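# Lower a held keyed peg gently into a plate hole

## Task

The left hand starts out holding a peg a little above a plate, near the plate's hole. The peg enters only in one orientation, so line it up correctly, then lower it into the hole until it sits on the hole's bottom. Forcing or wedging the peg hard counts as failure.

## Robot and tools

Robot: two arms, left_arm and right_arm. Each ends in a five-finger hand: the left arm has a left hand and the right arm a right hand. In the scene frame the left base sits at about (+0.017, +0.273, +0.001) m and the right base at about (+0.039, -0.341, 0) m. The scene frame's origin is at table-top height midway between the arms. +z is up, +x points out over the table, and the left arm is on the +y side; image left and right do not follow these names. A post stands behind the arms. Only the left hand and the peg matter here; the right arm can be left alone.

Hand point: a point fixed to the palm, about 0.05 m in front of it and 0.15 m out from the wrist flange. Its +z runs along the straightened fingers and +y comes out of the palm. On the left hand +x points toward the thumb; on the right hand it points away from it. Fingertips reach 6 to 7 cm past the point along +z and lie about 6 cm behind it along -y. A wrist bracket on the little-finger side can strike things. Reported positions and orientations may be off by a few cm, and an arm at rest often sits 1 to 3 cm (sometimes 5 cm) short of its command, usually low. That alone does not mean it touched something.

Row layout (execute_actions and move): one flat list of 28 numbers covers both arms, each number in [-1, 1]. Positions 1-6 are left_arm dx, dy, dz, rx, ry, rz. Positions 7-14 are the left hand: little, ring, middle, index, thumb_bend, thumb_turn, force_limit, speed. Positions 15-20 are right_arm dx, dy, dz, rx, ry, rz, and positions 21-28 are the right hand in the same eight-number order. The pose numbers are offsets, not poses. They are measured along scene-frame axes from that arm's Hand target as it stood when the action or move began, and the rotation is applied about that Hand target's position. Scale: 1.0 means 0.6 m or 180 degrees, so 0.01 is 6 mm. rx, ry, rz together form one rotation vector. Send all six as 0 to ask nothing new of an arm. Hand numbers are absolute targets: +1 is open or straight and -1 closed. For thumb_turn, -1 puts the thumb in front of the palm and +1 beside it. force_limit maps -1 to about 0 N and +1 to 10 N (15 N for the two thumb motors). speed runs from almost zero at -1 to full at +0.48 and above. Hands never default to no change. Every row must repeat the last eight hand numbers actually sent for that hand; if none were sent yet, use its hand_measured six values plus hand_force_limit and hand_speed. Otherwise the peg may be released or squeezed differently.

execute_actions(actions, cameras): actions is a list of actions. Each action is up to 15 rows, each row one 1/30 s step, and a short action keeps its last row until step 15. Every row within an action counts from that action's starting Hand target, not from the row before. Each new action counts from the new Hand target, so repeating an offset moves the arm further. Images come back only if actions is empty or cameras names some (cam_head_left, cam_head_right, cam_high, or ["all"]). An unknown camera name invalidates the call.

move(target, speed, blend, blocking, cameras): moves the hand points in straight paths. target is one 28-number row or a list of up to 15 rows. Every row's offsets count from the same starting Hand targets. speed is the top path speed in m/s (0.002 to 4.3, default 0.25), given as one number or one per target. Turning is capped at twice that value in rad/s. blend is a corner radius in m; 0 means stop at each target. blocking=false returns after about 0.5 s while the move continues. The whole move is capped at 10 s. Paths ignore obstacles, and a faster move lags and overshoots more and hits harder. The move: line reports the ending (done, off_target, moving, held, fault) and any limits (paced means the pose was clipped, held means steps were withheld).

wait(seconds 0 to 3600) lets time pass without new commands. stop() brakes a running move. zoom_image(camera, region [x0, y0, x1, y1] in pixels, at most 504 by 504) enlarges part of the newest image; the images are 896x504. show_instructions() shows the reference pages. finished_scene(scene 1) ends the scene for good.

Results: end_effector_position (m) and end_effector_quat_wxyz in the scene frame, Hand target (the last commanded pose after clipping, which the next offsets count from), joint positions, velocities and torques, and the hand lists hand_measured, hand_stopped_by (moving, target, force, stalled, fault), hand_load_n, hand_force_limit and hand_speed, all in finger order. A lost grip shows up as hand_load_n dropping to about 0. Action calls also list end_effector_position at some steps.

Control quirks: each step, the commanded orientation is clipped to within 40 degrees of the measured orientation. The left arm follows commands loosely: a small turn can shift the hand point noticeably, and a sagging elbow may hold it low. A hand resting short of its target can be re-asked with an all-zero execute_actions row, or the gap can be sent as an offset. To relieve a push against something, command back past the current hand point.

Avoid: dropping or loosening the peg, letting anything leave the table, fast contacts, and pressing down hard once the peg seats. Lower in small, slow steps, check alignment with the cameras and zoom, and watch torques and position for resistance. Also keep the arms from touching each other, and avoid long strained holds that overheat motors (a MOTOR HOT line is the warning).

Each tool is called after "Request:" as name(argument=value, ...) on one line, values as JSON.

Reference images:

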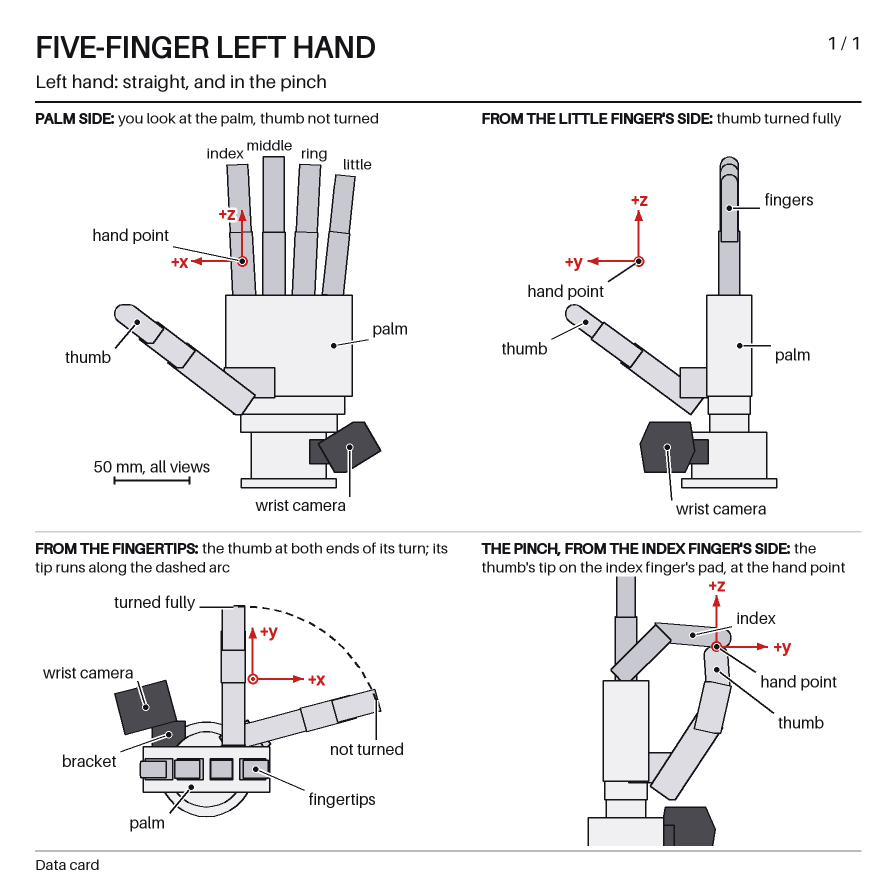

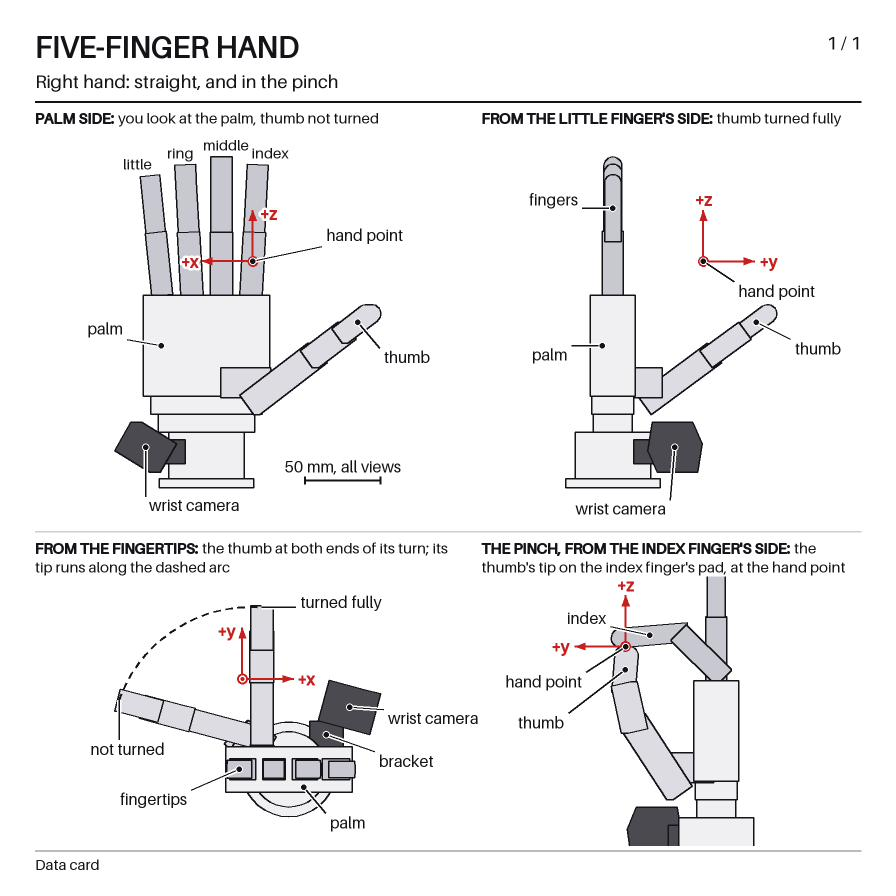

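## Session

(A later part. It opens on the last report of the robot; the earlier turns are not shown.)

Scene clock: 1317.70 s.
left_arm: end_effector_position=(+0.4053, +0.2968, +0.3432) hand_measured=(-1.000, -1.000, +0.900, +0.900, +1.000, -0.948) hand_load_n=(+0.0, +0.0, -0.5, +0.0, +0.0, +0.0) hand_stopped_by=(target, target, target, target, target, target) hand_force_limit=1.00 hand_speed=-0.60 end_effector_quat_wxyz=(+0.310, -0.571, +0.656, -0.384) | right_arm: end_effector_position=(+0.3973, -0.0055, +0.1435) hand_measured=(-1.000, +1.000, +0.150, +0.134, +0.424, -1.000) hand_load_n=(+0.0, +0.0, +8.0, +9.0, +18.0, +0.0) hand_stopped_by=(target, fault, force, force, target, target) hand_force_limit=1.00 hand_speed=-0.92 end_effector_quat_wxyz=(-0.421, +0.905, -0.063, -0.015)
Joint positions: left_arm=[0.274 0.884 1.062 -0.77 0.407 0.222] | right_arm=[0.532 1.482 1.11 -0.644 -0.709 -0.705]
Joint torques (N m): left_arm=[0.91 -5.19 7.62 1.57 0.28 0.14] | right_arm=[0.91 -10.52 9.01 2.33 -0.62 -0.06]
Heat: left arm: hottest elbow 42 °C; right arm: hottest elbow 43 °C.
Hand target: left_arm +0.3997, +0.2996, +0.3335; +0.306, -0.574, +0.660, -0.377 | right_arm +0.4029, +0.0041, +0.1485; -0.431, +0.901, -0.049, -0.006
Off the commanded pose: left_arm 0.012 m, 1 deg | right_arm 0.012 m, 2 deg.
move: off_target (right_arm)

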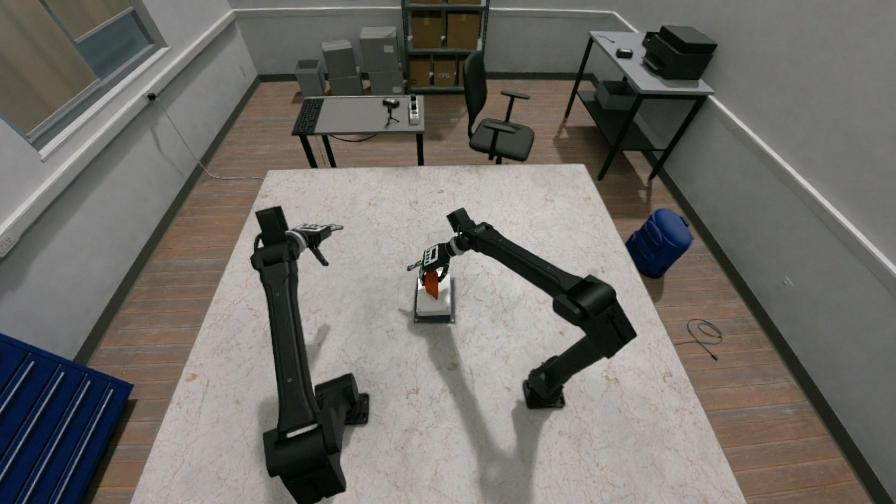

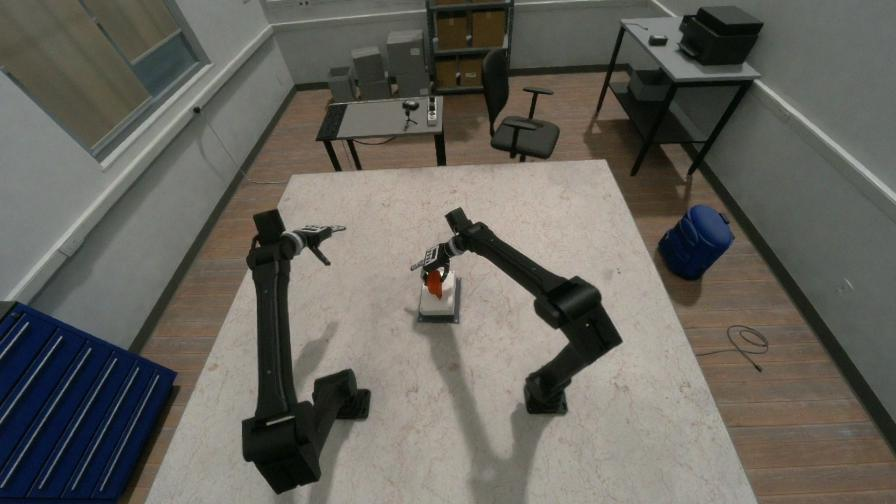

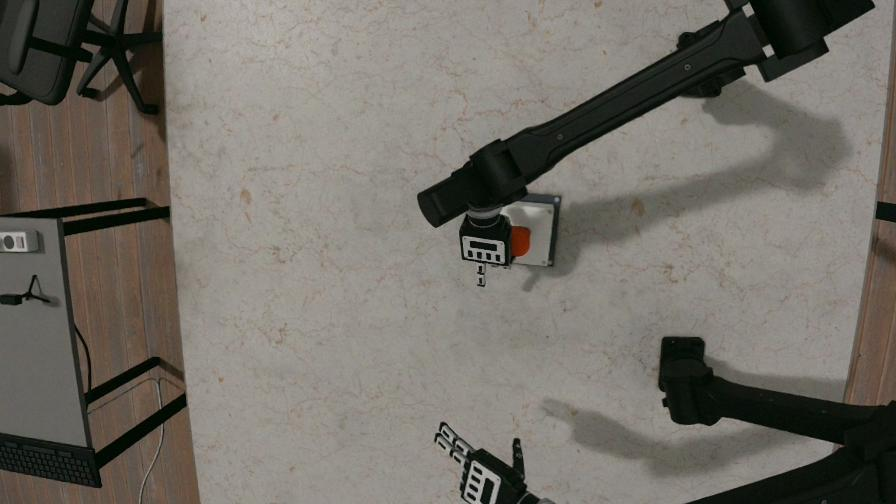

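Request:
move(target=[[0,0,0,0,0,0,-1.0,-1.0,0.9,0.9,1.0,-0.948,1.0,-0.6,0,-0.004,0.01,0,0,0,-1,-1,0.1,0.1,0.42,-1,1.0,-0.92],[0,0,0,0,0,0,-1.0,-1.0,0.9,0.9,1.0,-0.948,1.0,-0.6,0,-0.004,-0.006,0,0,0,-1,-1,0.1,0.1,0.42,-1,1.0,-0.92]], speed=0.03, cameras=["all"])

Request:
zoom_image(camera="cam_high", region=[512, 222, 534, 238])

Request:
zoom_image(camera="cam_head_left", region=[425, 280, 447, 305])

Scene clock: 1323.80 s.
left_arm: end_effector_position=(+0.4053, +0.2968, +0.3432) hand_measured=(-1.000, -1.000, +0.900, +0.900, +1.000, -0.948) hand_load_n=(+0.0, +0.0, +0.0, +0.0, +0.0, +0.0) hand_stopped_by=(target, target, target, target, target, target) hand_force_limit=1.00 hand_speed=-0.60 end_effector_quat_wxyz=(+0.310, -0.571, +0.656, -0.384) | right_arm: end_effector_position=(+0.3974, -0.0052, +0.1430) hand_measured=(-1.000, +1.000, +0.150, +0.134, +0.424, -1.000) hand_load_n=(+0.0, +0.0, +7.5, +9.5, +17.5, +0.0) hand_stopped_by=(target, fault, force, force, target, target) hand_force_limit=1.00 hand_speed=-0.92 end_effector_quat_wxyz=(-0.422, +0.904, -0.062, -0.015)
Joint positions: left_arm=[0.274 0.884 1.062 -0.77 0.407 0.222] | right_arm=[0.532 1.482 1.107 -0.639 -0.711 -0.705]
Joint torques (N m): left_arm=[0.91 -5.19 7.62 1.57 0.28 0.14] | right_arm=[0.56 -10.34 8.58 2.44 -0.63 -0.1]
Heat: left arm: hottest elbow 42 °C; right arm: hottest elbow 43 °C.
Hand target: left_arm +0.3997, +0.2996, +0.3335; +0.306, -0.574, +0.660, -0.377 | right_arm +0.4029, +0.0016, +0.1449; -0.430, +0.901, -0.049, -0.006
Off the commanded pose: left_arm 0.012 m, 1 deg | right_arm 0.009 m, 2 deg.
move: done

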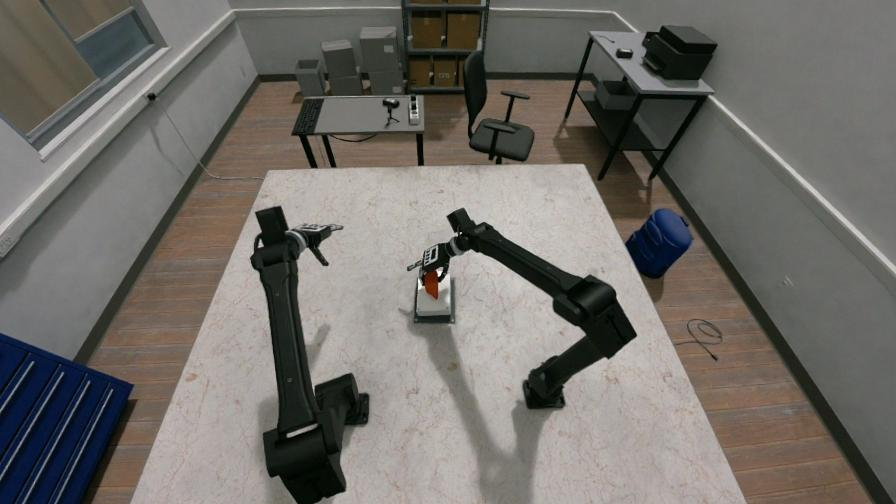

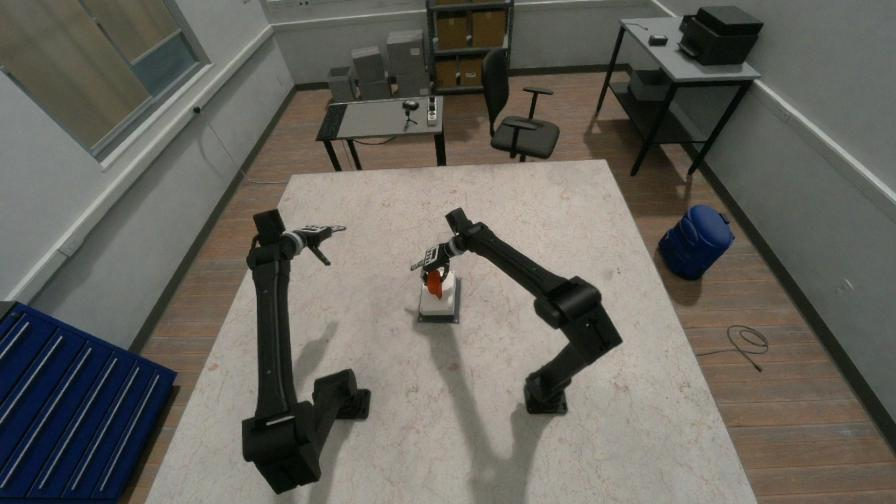

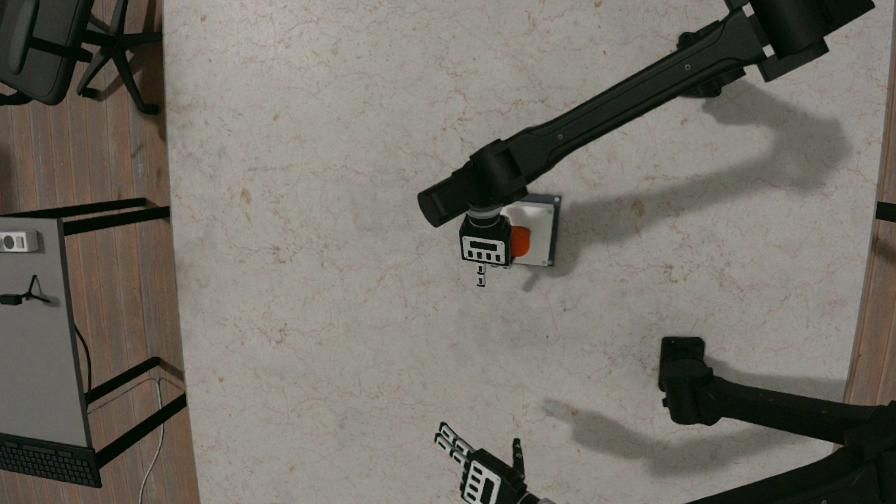

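Scaled by 22.909 from the camera's image (finer frame: 1280x720).

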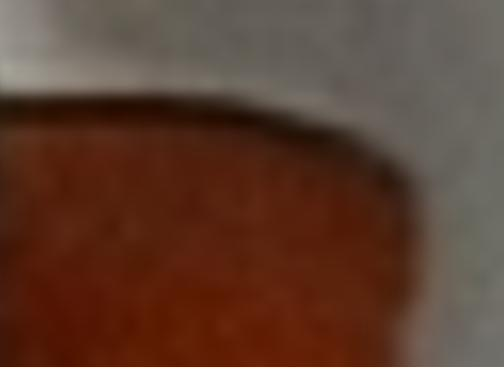

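Scaled by 20.160 from the camera's image (finer frame: 1280x720).

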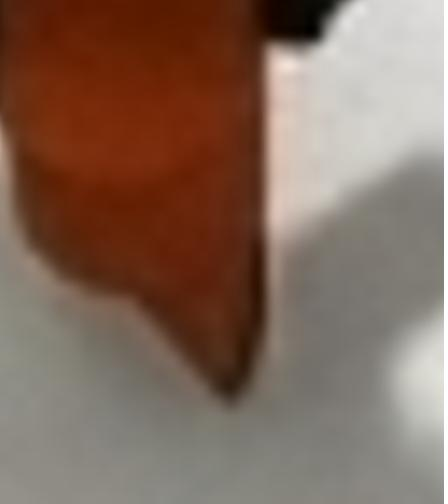

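Request:
move(target=[[0,0,0,0,0,0,-1.0,-1.0,0.9,0.9,1.0,-0.948,1.0,-0.6,0,0,0.02,0,0,0,-1,-1,0.1,0.1,0.42,-1,1.0,-0.92],[0,0,0,0,0,0,-1.0,-1.0,0.9,0.9,1.0,-0.948,1.0,-0.6,0,-0.009,0.02,0,0,0,-1,-1,0.1,0.1,0.42,-1,1.0,-0.92],[0,0,0,0,0,0,-1.0,-1.0,0.9,0.9,1.0,-0.948,1.0,-0.6,0,-0.009,-0.003,0,0,0,-1,-1,0.1,0.1,0.42,-1,1.0,-0.92]], speed=0.03, cameras=["all"])

Request:
zoom_image(camera="cam_high", region=[512, 222, 534, 238])

Request:
zoom_image(camera="cam_head_left", region=[425, 280, 447, 305])

Scene clock: 1329.70 s.
left_arm: end_effector_position=(+0.4053, +0.2968, +0.3432) hand_measured=(-1.000, -1.000, +0.900, +0.900, +1.000, -0.948) hand_load_n=(+0.0, +0.0, +0.0, +0.0, +0.0, +0.0) hand_stopped_by=(target, target, target, target, target, target) hand_force_limit=1.00 hand_speed=-0.60 end_effector_quat_wxyz=(+0.310, -0.571, +0.656, -0.384) | right_arm: end_effector_position=(+0.3969, -0.0048, +0.1429) hand_measured=(-1.000, +1.000, +0.150, +0.134, +0.424, -1.000) hand_load_n=(+0.5, +0.0, +8.0, +9.5, +17.0, +0.0) hand_stopped_by=(target, fault, force, force, target, target) hand_force_limit=1.00 hand_speed=-0.92 end_effector_quat_wxyz=(-0.424, +0.904, -0.057, -0.015)
Joint positions: left_arm=[0.274 0.884 1.062 -0.77 0.407 0.222] | right_arm=[0.532 1.482 1.106 -0.637 -0.717 -0.713]
Joint torques (N m): left_arm=[0.97 -5.13 7.61 1.57 0.28 0.14] | right_arm=[-0.26 -10.64 8.13 2.21 -0.62 -0.14]
Heat: left arm: hottest elbow 42 °C; right arm: hottest elbow 43 °C.
Hand target: left_arm +0.3997, +0.2996, +0.3335; +0.306, -0.574, +0.660, -0.377 | right_arm +0.4030, -0.0037, +0.1432; -0.431, +0.901, -0.049, -0.005
Off the commanded pose: left_arm 0.012 m, 1 deg | right_arm 0.006 m, 2 deg.
move: done

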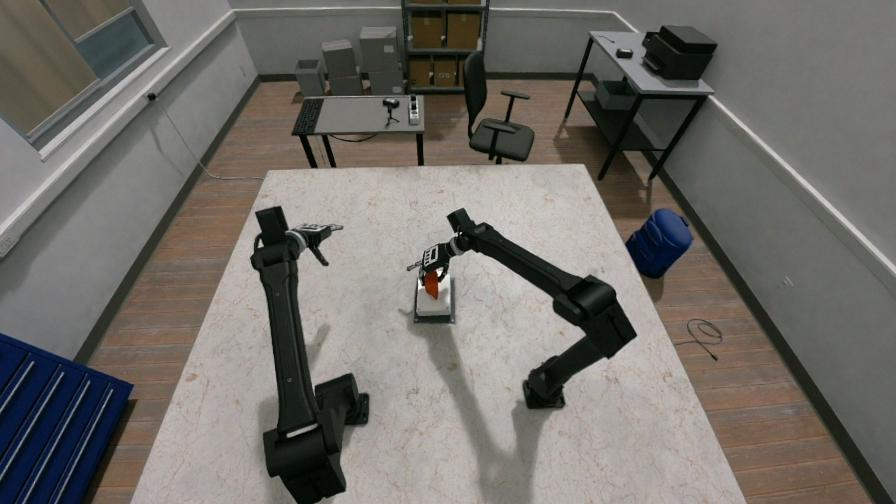

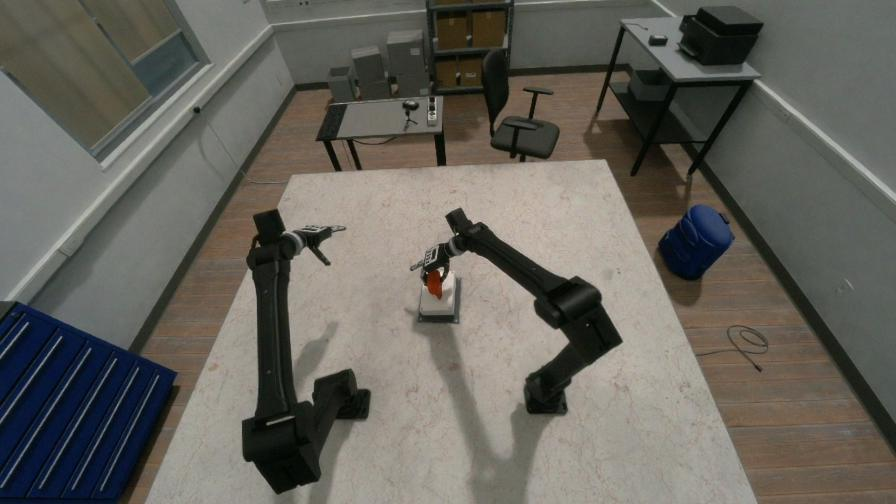

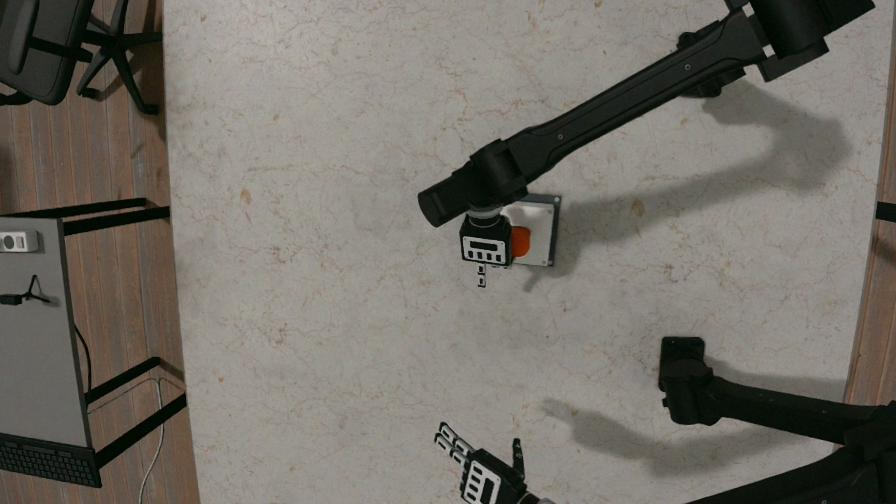

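Scaled by 22.909 from the camera's image (finer frame: 1280x720).

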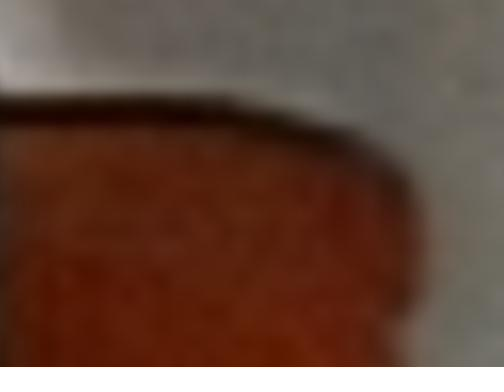

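Scaled by 20.160 from the camera's image (finer frame: 1280x720).

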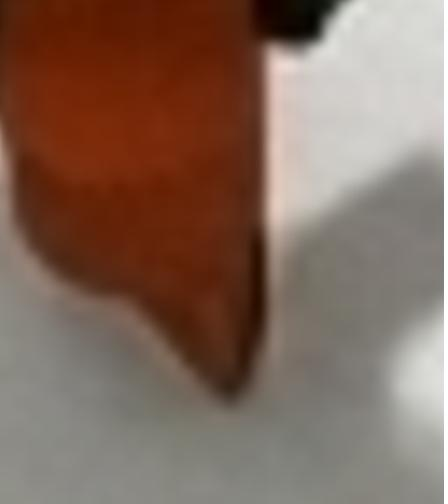

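Request:
move(target=[[0,0,0,0,0,0,-1.0,-1.0,0.9,0.9,1.0,-0.948,1.0,-0.6,0,0,0.02,0,0,0,-1,-1,0.1,0.1,0.42,-1,1.0,-0.92],[0,0,0,0,0,0,-1.0,-1.0,0.9,0.9,1.0,-0.948,1.0,-0.6,0,-0.009,0.02,0,0,-0.008,-1,-1,0.1,0.1,0.42,-1,1.0,-0.92],[0,0,0,0,0,0,-1.0,-1.0,0.9,0.9,1.0,-0.948,1.0,-0.6,0,-0.009,-0.003,0,0,-0.008,-1,-1,0.1,0.1,0.42,-1,1.0,-0.92]], speed=0.03, cameras=["all"])

Request:
zoom_image(camera="cam_high", region=[512, 222, 534, 238])

Request:
zoom_image(camera="cam_head_left", region=[425, 280, 447, 305])

Scene clock: 1336.60 s.
left_arm: end_effector_position=(+0.4053, +0.2968, +0.3432) hand_measured=(-1.000, -1.000, +0.900, +0.900, +1.000, -0.948) hand_load_n=(+0.0, +0.0, +0.0, +0.0, +0.0, +0.0) hand_stopped_by=(target, target, target, target, target, target) hand_force_limit=1.00 hand_speed=-0.60 end_effector_quat_wxyz=(+0.310, -0.571, +0.656, -0.384) | right_arm: end_effector_position=(+0.3968, -0.0054, +0.1424) hand_measured=(-1.000, +1.000, +0.150, +0.134, +0.424, -1.000) hand_load_n=(+0.5, +0.0, +8.5, +9.5, +16.5, +0.0) hand_stopped_by=(target, fault, force, force, target, target) hand_force_limit=1.00 hand_speed=-0.92 end_effector_quat_wxyz=(-0.427, +0.902, -0.060, -0.011)
Joint positions: left_arm=[0.274 0.884 1.062 -0.77 0.407 0.222] | right_arm=[0.53 1.474 1.092 -0.616 -0.716 -0.703]
Joint torques (N m): left_arm=[0.91 -5.19 7.62 1.57 0.28 0.14] | right_arm=[-0.73 -10.93 7.51 2.25 -0.33 -0.08]
Heat: left arm: hottest elbow 42 °C; right arm: hottest elbow 42 °C.
Hand target: left_arm +0.3997, +0.2996, +0.3335; +0.306, -0.574, +0.660, -0.377 | right_arm +0.4030, -0.0091, +0.1414; -0.431, +0.901, -0.060, +0.000
Off the commanded pose: left_arm 0.012 m, 1 deg | right_arm 0.007 m, 1 deg.
move: done

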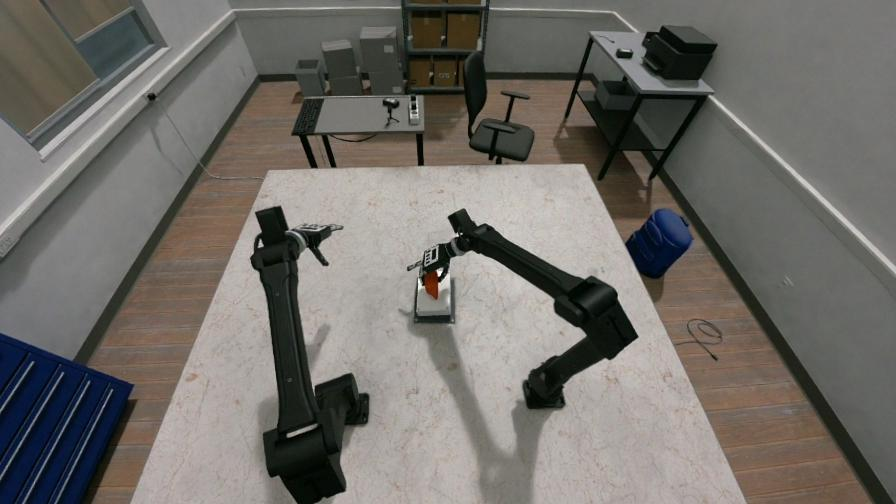

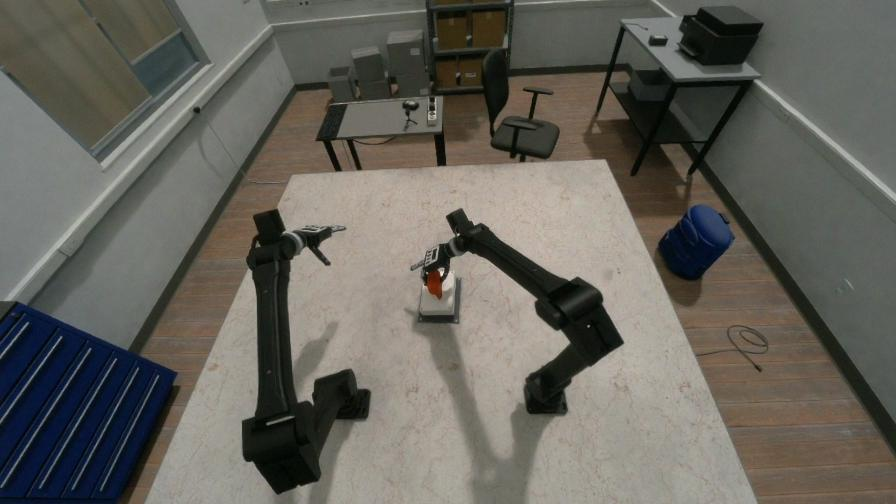

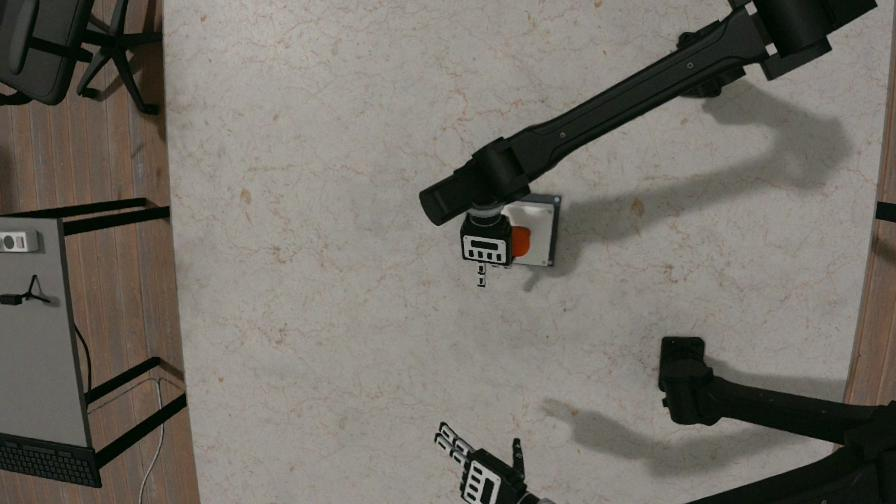

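Scaled by 22.909 from the camera's image (finer frame: 1280x720).

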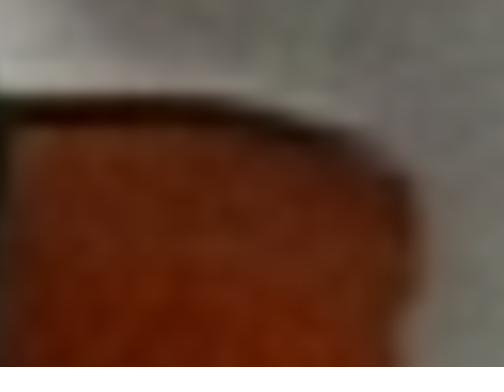

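Scaled by 20.160 from the camera's image (finer frame: 1280x720).

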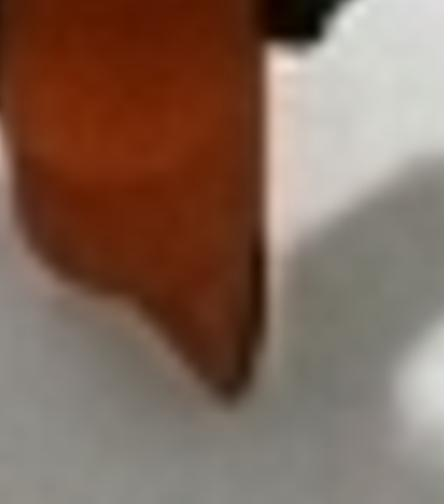

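Request:
move(target=[[0,0,0,0,0,0,-1.0,-1.0,0.9,0.9,1.0,-0.948,1.0,-0.6,0,0,0.02,0,0,0,-1,-1,0.1,0.1,0.42,-1,1.0,-0.92],[0,0,0,0,0,0,-1.0,-1.0,0.9,0.9,1.0,-0.948,1.0,-0.6,0,-0.006,0.02,0,0,0,-1,-1,0.1,0.1,0.42,-1,1.0,-0.92],[0,0,0,0,0,0,-1.0,-1.0,0.9,0.9,1.0,-0.948,1.0,-0.6,0,-0.006,-0.003,0,0,0,-1,-1,0.1,0.1,0.42,-1,1.0,-0.92]], speed=0.03, cameras=["all"])

Request:
zoom_image(camera="cam_high", region=[512, 222, 534, 238])

Request:
zoom_image(camera="cam_head_left", region=[425, 280, 447, 305])

Scene clock: 1343.27 s.
left_arm: end_effector_position=(+0.4053, +0.2968, +0.3432) hand_measured=(-1.000, -1.000, +0.900, +0.900, +1.000, -0.948) hand_load_n=(-0.5, +0.0, +0.0, +0.0, +0.0, +0.0) hand_stopped_by=(target, target, target, target, target, target) hand_force_limit=1.00 hand_speed=-0.60 end_effector_quat_wxyz=(+0.310, -0.571, +0.656, -0.384) | right_arm: end_effector_position=(+0.3978, -0.0071, +0.1422) hand_measured=(-1.000, +1.000, +0.150, +0.134, +0.424, -1.000) hand_load_n=(+0.0, +0.0, +8.0, +9.5, +17.0, +0.0) hand_stopped_by=(target, fault, force, force, target, target) hand_force_limit=1.00 hand_speed=-0.92 end_effector_quat_wxyz=(-0.430, +0.901, -0.061, -0.010)
Joint positions: left_arm=[0.274 0.884 1.062 -0.77 0.407 0.222] | right_arm=[0.525 1.473 1.089 -0.611 -0.721 -0.703]
Joint torques (N m): left_arm=[0.91 -5.13 7.62 1.57 0.28 0.14] | right_arm=[-0.85 -10.93 7.35 1.94 -0.28 -0.13]
Heat: left arm: hottest elbow 42 °C; right arm: hottest elbow 42 °C.
Hand target: left_arm +0.3997, +0.2996, +0.3335; +0.306, -0.574, +0.660, -0.377 | right_arm +0.4030, -0.0128, +0.1394; -0.431, +0.901, -0.061, +0.000
Off the commanded pose: left_arm 0.012 m, 1 deg | right_arm 0.008 m, 1 deg.
move: done

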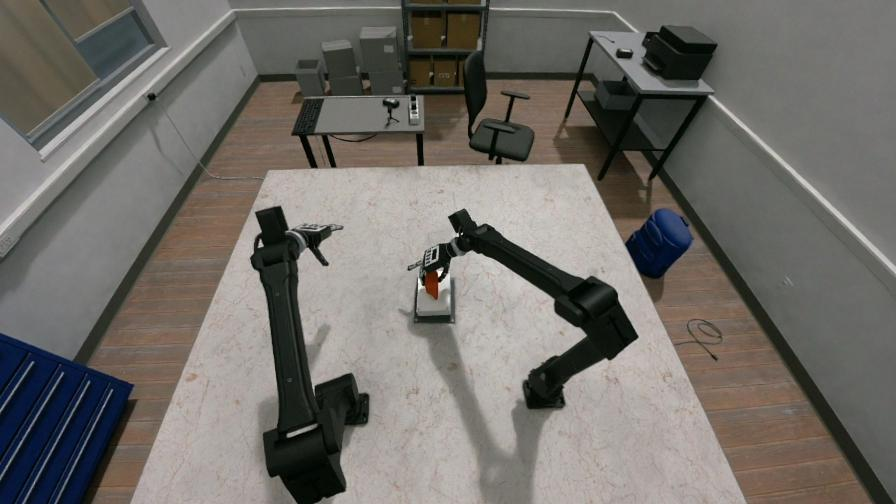

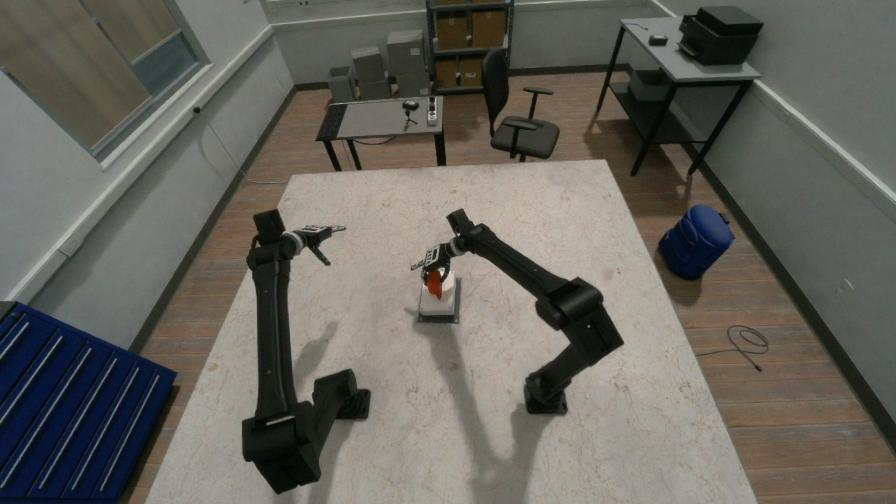

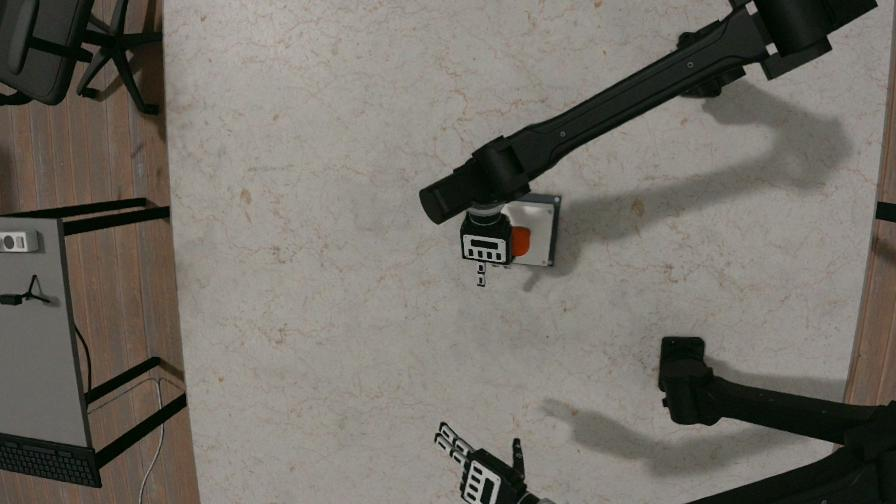

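Scaled by 22.909 from the camera's image (finer frame: 1280x720).

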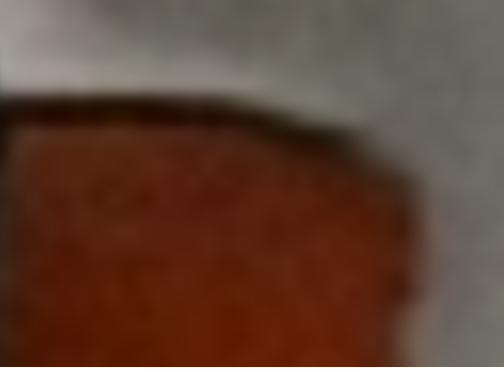

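Scaled by 20.160 from the camera's image (finer frame: 1280x720).

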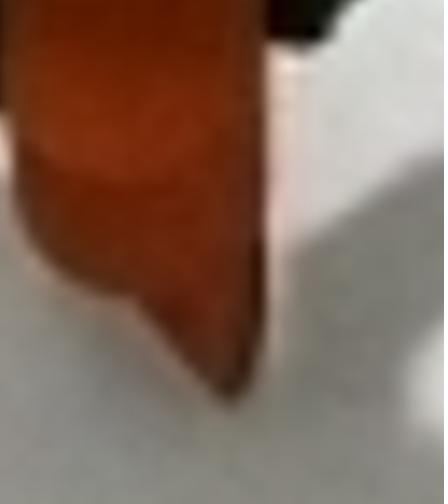

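Request:
move(target=[[0,0,0,0,0,0,-1.0,-1.0,0.9,0.9,1.0,-0.948,1.0,-0.6,0,0,0.1,0,0,0,-1,-1,0.1,0.1,0.42,-1,1.0,-0.92],[0,0,0,0,0,0,-1.0,-1.0,0.9,0.9,1.0,-0.948,1.0,-0.6,0,0.001,0.035,0,0,0,-1,-1,0.1,0.1,0.42,-1,1.0,-0.92]], speed=0.05, cameras=["all"])

Request:
zoom_image(camera="cam_high", region=[512, 222, 534, 238])

Request:
zoom_image(camera="cam_head_left", region=[425, 280, 447, 305])

Request:
zoom_image(camera="cam_head_right", region=[428, 280, 450, 305])

Scene clock: 1355.43 s.
left_arm: end_effector_position=(+0.4053, +0.2968, +0.3432) hand_measured=(-1.000, -1.000, +0.900, +0.900, +1.000, -0.948) hand_load_n=(+0.0, +0.0, +0.0, +0.0, +0.0, +0.0) hand_stopped_by=(target, target, target, target, target, target) hand_force_limit=1.00 hand_speed=-0.60 end_effector_quat_wxyz=(+0.310, -0.571, +0.656, -0.384) | right_arm: end_effector_position=(+0.3910, -0.0127, +0.1544) hand_measured=(-1.000, +1.000, +0.150, +0.134, +0.424, -1.000) hand_load_n=(+0.0, +0.0, +8.0, +9.5, +18.5, +0.0) hand_stopped_by=(target, fault, force, force, target, target) hand_force_limit=1.00 hand_speed=-0.92 end_effector_quat_wxyz=(-0.422, +0.904, -0.062, -0.014)
Joint positions: left_arm=[0.274 0.884 1.062 -0.77 0.407 0.222] | right_arm=[0.525 1.447 1.102 -0.672 -0.713 -0.712]
Joint torques (N m): left_arm=[0.91 -5.19 7.62 1.57 0.28 0.14] | right_arm=[-0.79 -10.29 9.07 2.09 -0.54 -0.04]
Heat: left arm: hottest elbow 42 °C; right arm: hottest elbow 42 °C.
Hand target: left_arm +0.3997, +0.2996, +0.3335; +0.306, -0.574, +0.660, -0.377 | right_arm +0.4030, -0.0122, +0.1606; -0.431, +0.901, -0.060, +0.000
Off the commanded pose: left_arm 0.012 m, 1 deg | right_arm 0.013 m, 2 deg.
move: off_target (right_arm)

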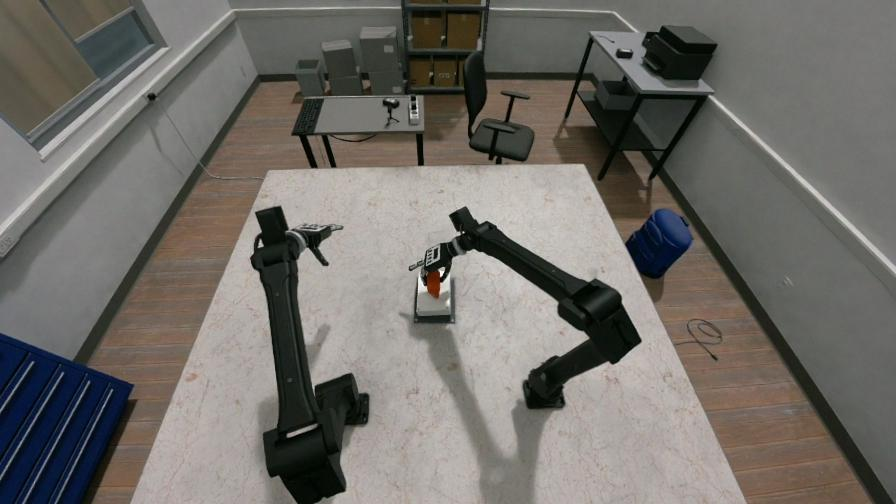

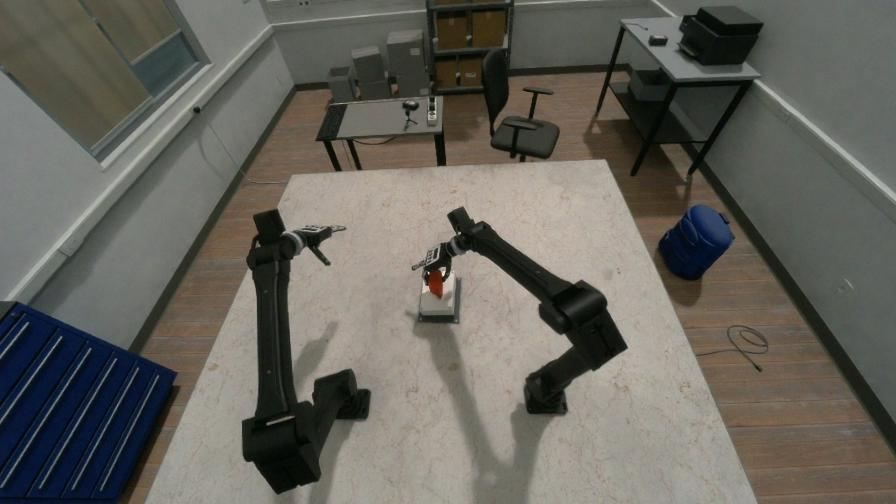

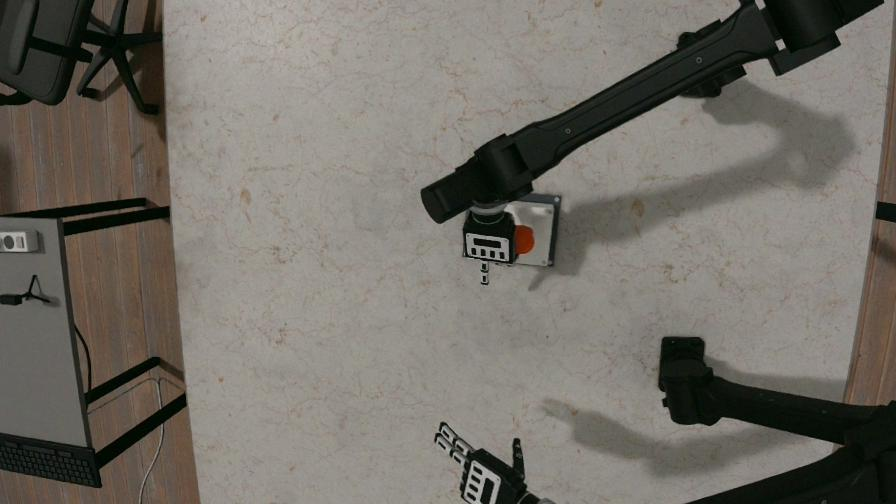

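Scaled by 22.909 from the camera's image (finer frame: 1280x720).

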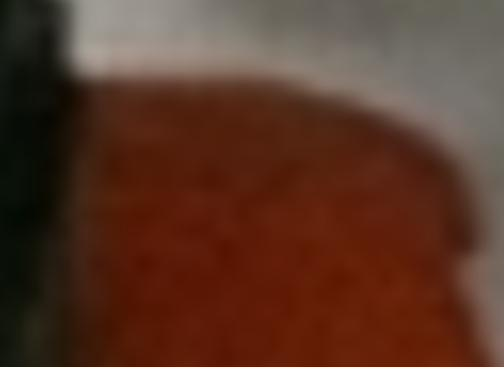

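Scaled by 20.160 from the camera's image (finer frame: 1280x720).

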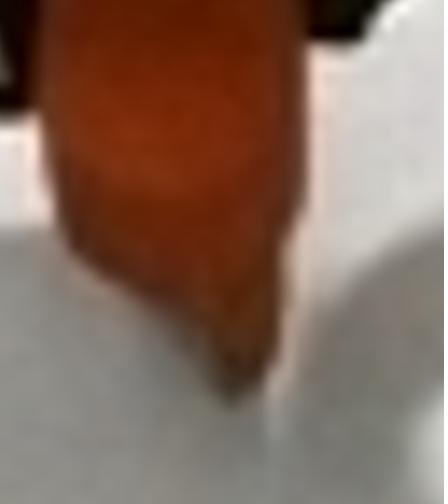

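Scaled by 20.160 from the camera's image (finer frame: 1280x720).

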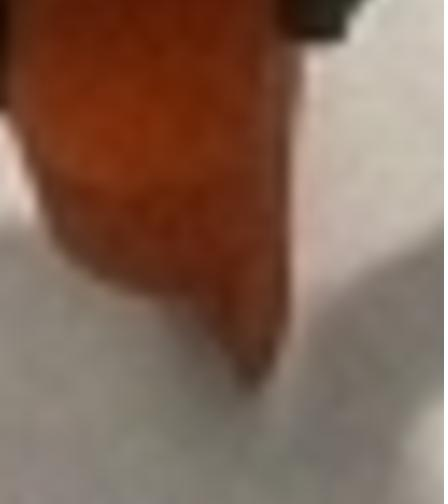

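Request:
move(target=[[0,0,0,0,0,0,-1.0,-1.0,0.9,0.9,1.0,-0.948,1.0,-0.6,0.006,0.012,0.0,0,0,0,-1,-1,0.1,0.1,0.42,-1,1.0,-0.92],[0,0,0,0,0,0,-1.0,-1.0,0.9,0.9,1.0,-0.948,1.0,-0.6,0.006,0.012,-0.014,0,0,0,-1,-1,0.1,0.1,0.42,-1,1.0,-0.92]], speed=0.05)

Scene clock: 1360.73 s.
left_arm: end_effector_position=(+0.4053, +0.2968, +0.3432) hand_measured=(-1.000, -1.000, +0.900, +0.900, +1.000, -0.948) hand_load_n=(+0.0, +0.0, +0.0, -0.5, +0.0, +0.0) hand_stopped_by=(target, target, target, target, target, target) hand_force_limit=1.00 hand_speed=-0.60 end_effector_quat_wxyz=(+0.310, -0.571, +0.656, -0.384) | right_arm: end_effector_position=(+0.3978, -0.0097, +0.1460) hand_measured=(-1.000, +1.000, +0.150, +0.134, +0.424, -1.000) hand_load_n=(+0.0, +0.0, +8.0, +9.0, +18.0, +0.0) hand_stopped_by=(target, fault, force, force, target, target) hand_force_limit=1.00 hand_speed=-0.92 end_effector_quat_wxyz=(-0.422, +0.904, -0.062, -0.010)
Joint positions: left_arm=[0.274 0.884 1.062 -0.77 0.407 0.222] | right_arm=[0.525 1.469 1.102 -0.643 -0.708 -0.712]
Joint torques (N m): left_arm=[0.91 -5.19 7.62 1.57 0.28 0.14] | right_arm=[0.03 -10.34 9.13 2.17 -0.52 0.07]
Heat: left arm: hottest elbow 42 °C; right arm: hottest elbow 42 °C.
Hand target: left_arm +0.3997, +0.2996, +0.3335; +0.306, -0.574, +0.660, -0.377 | right_arm +0.4066, -0.0050, +0.1521; -0.431, +0.901, -0.060, +0.000
Off the commanded pose: left_arm 0.012 m, 1 deg | right_arm 0.012 m, 2 deg.
move: off_target (right_arm)


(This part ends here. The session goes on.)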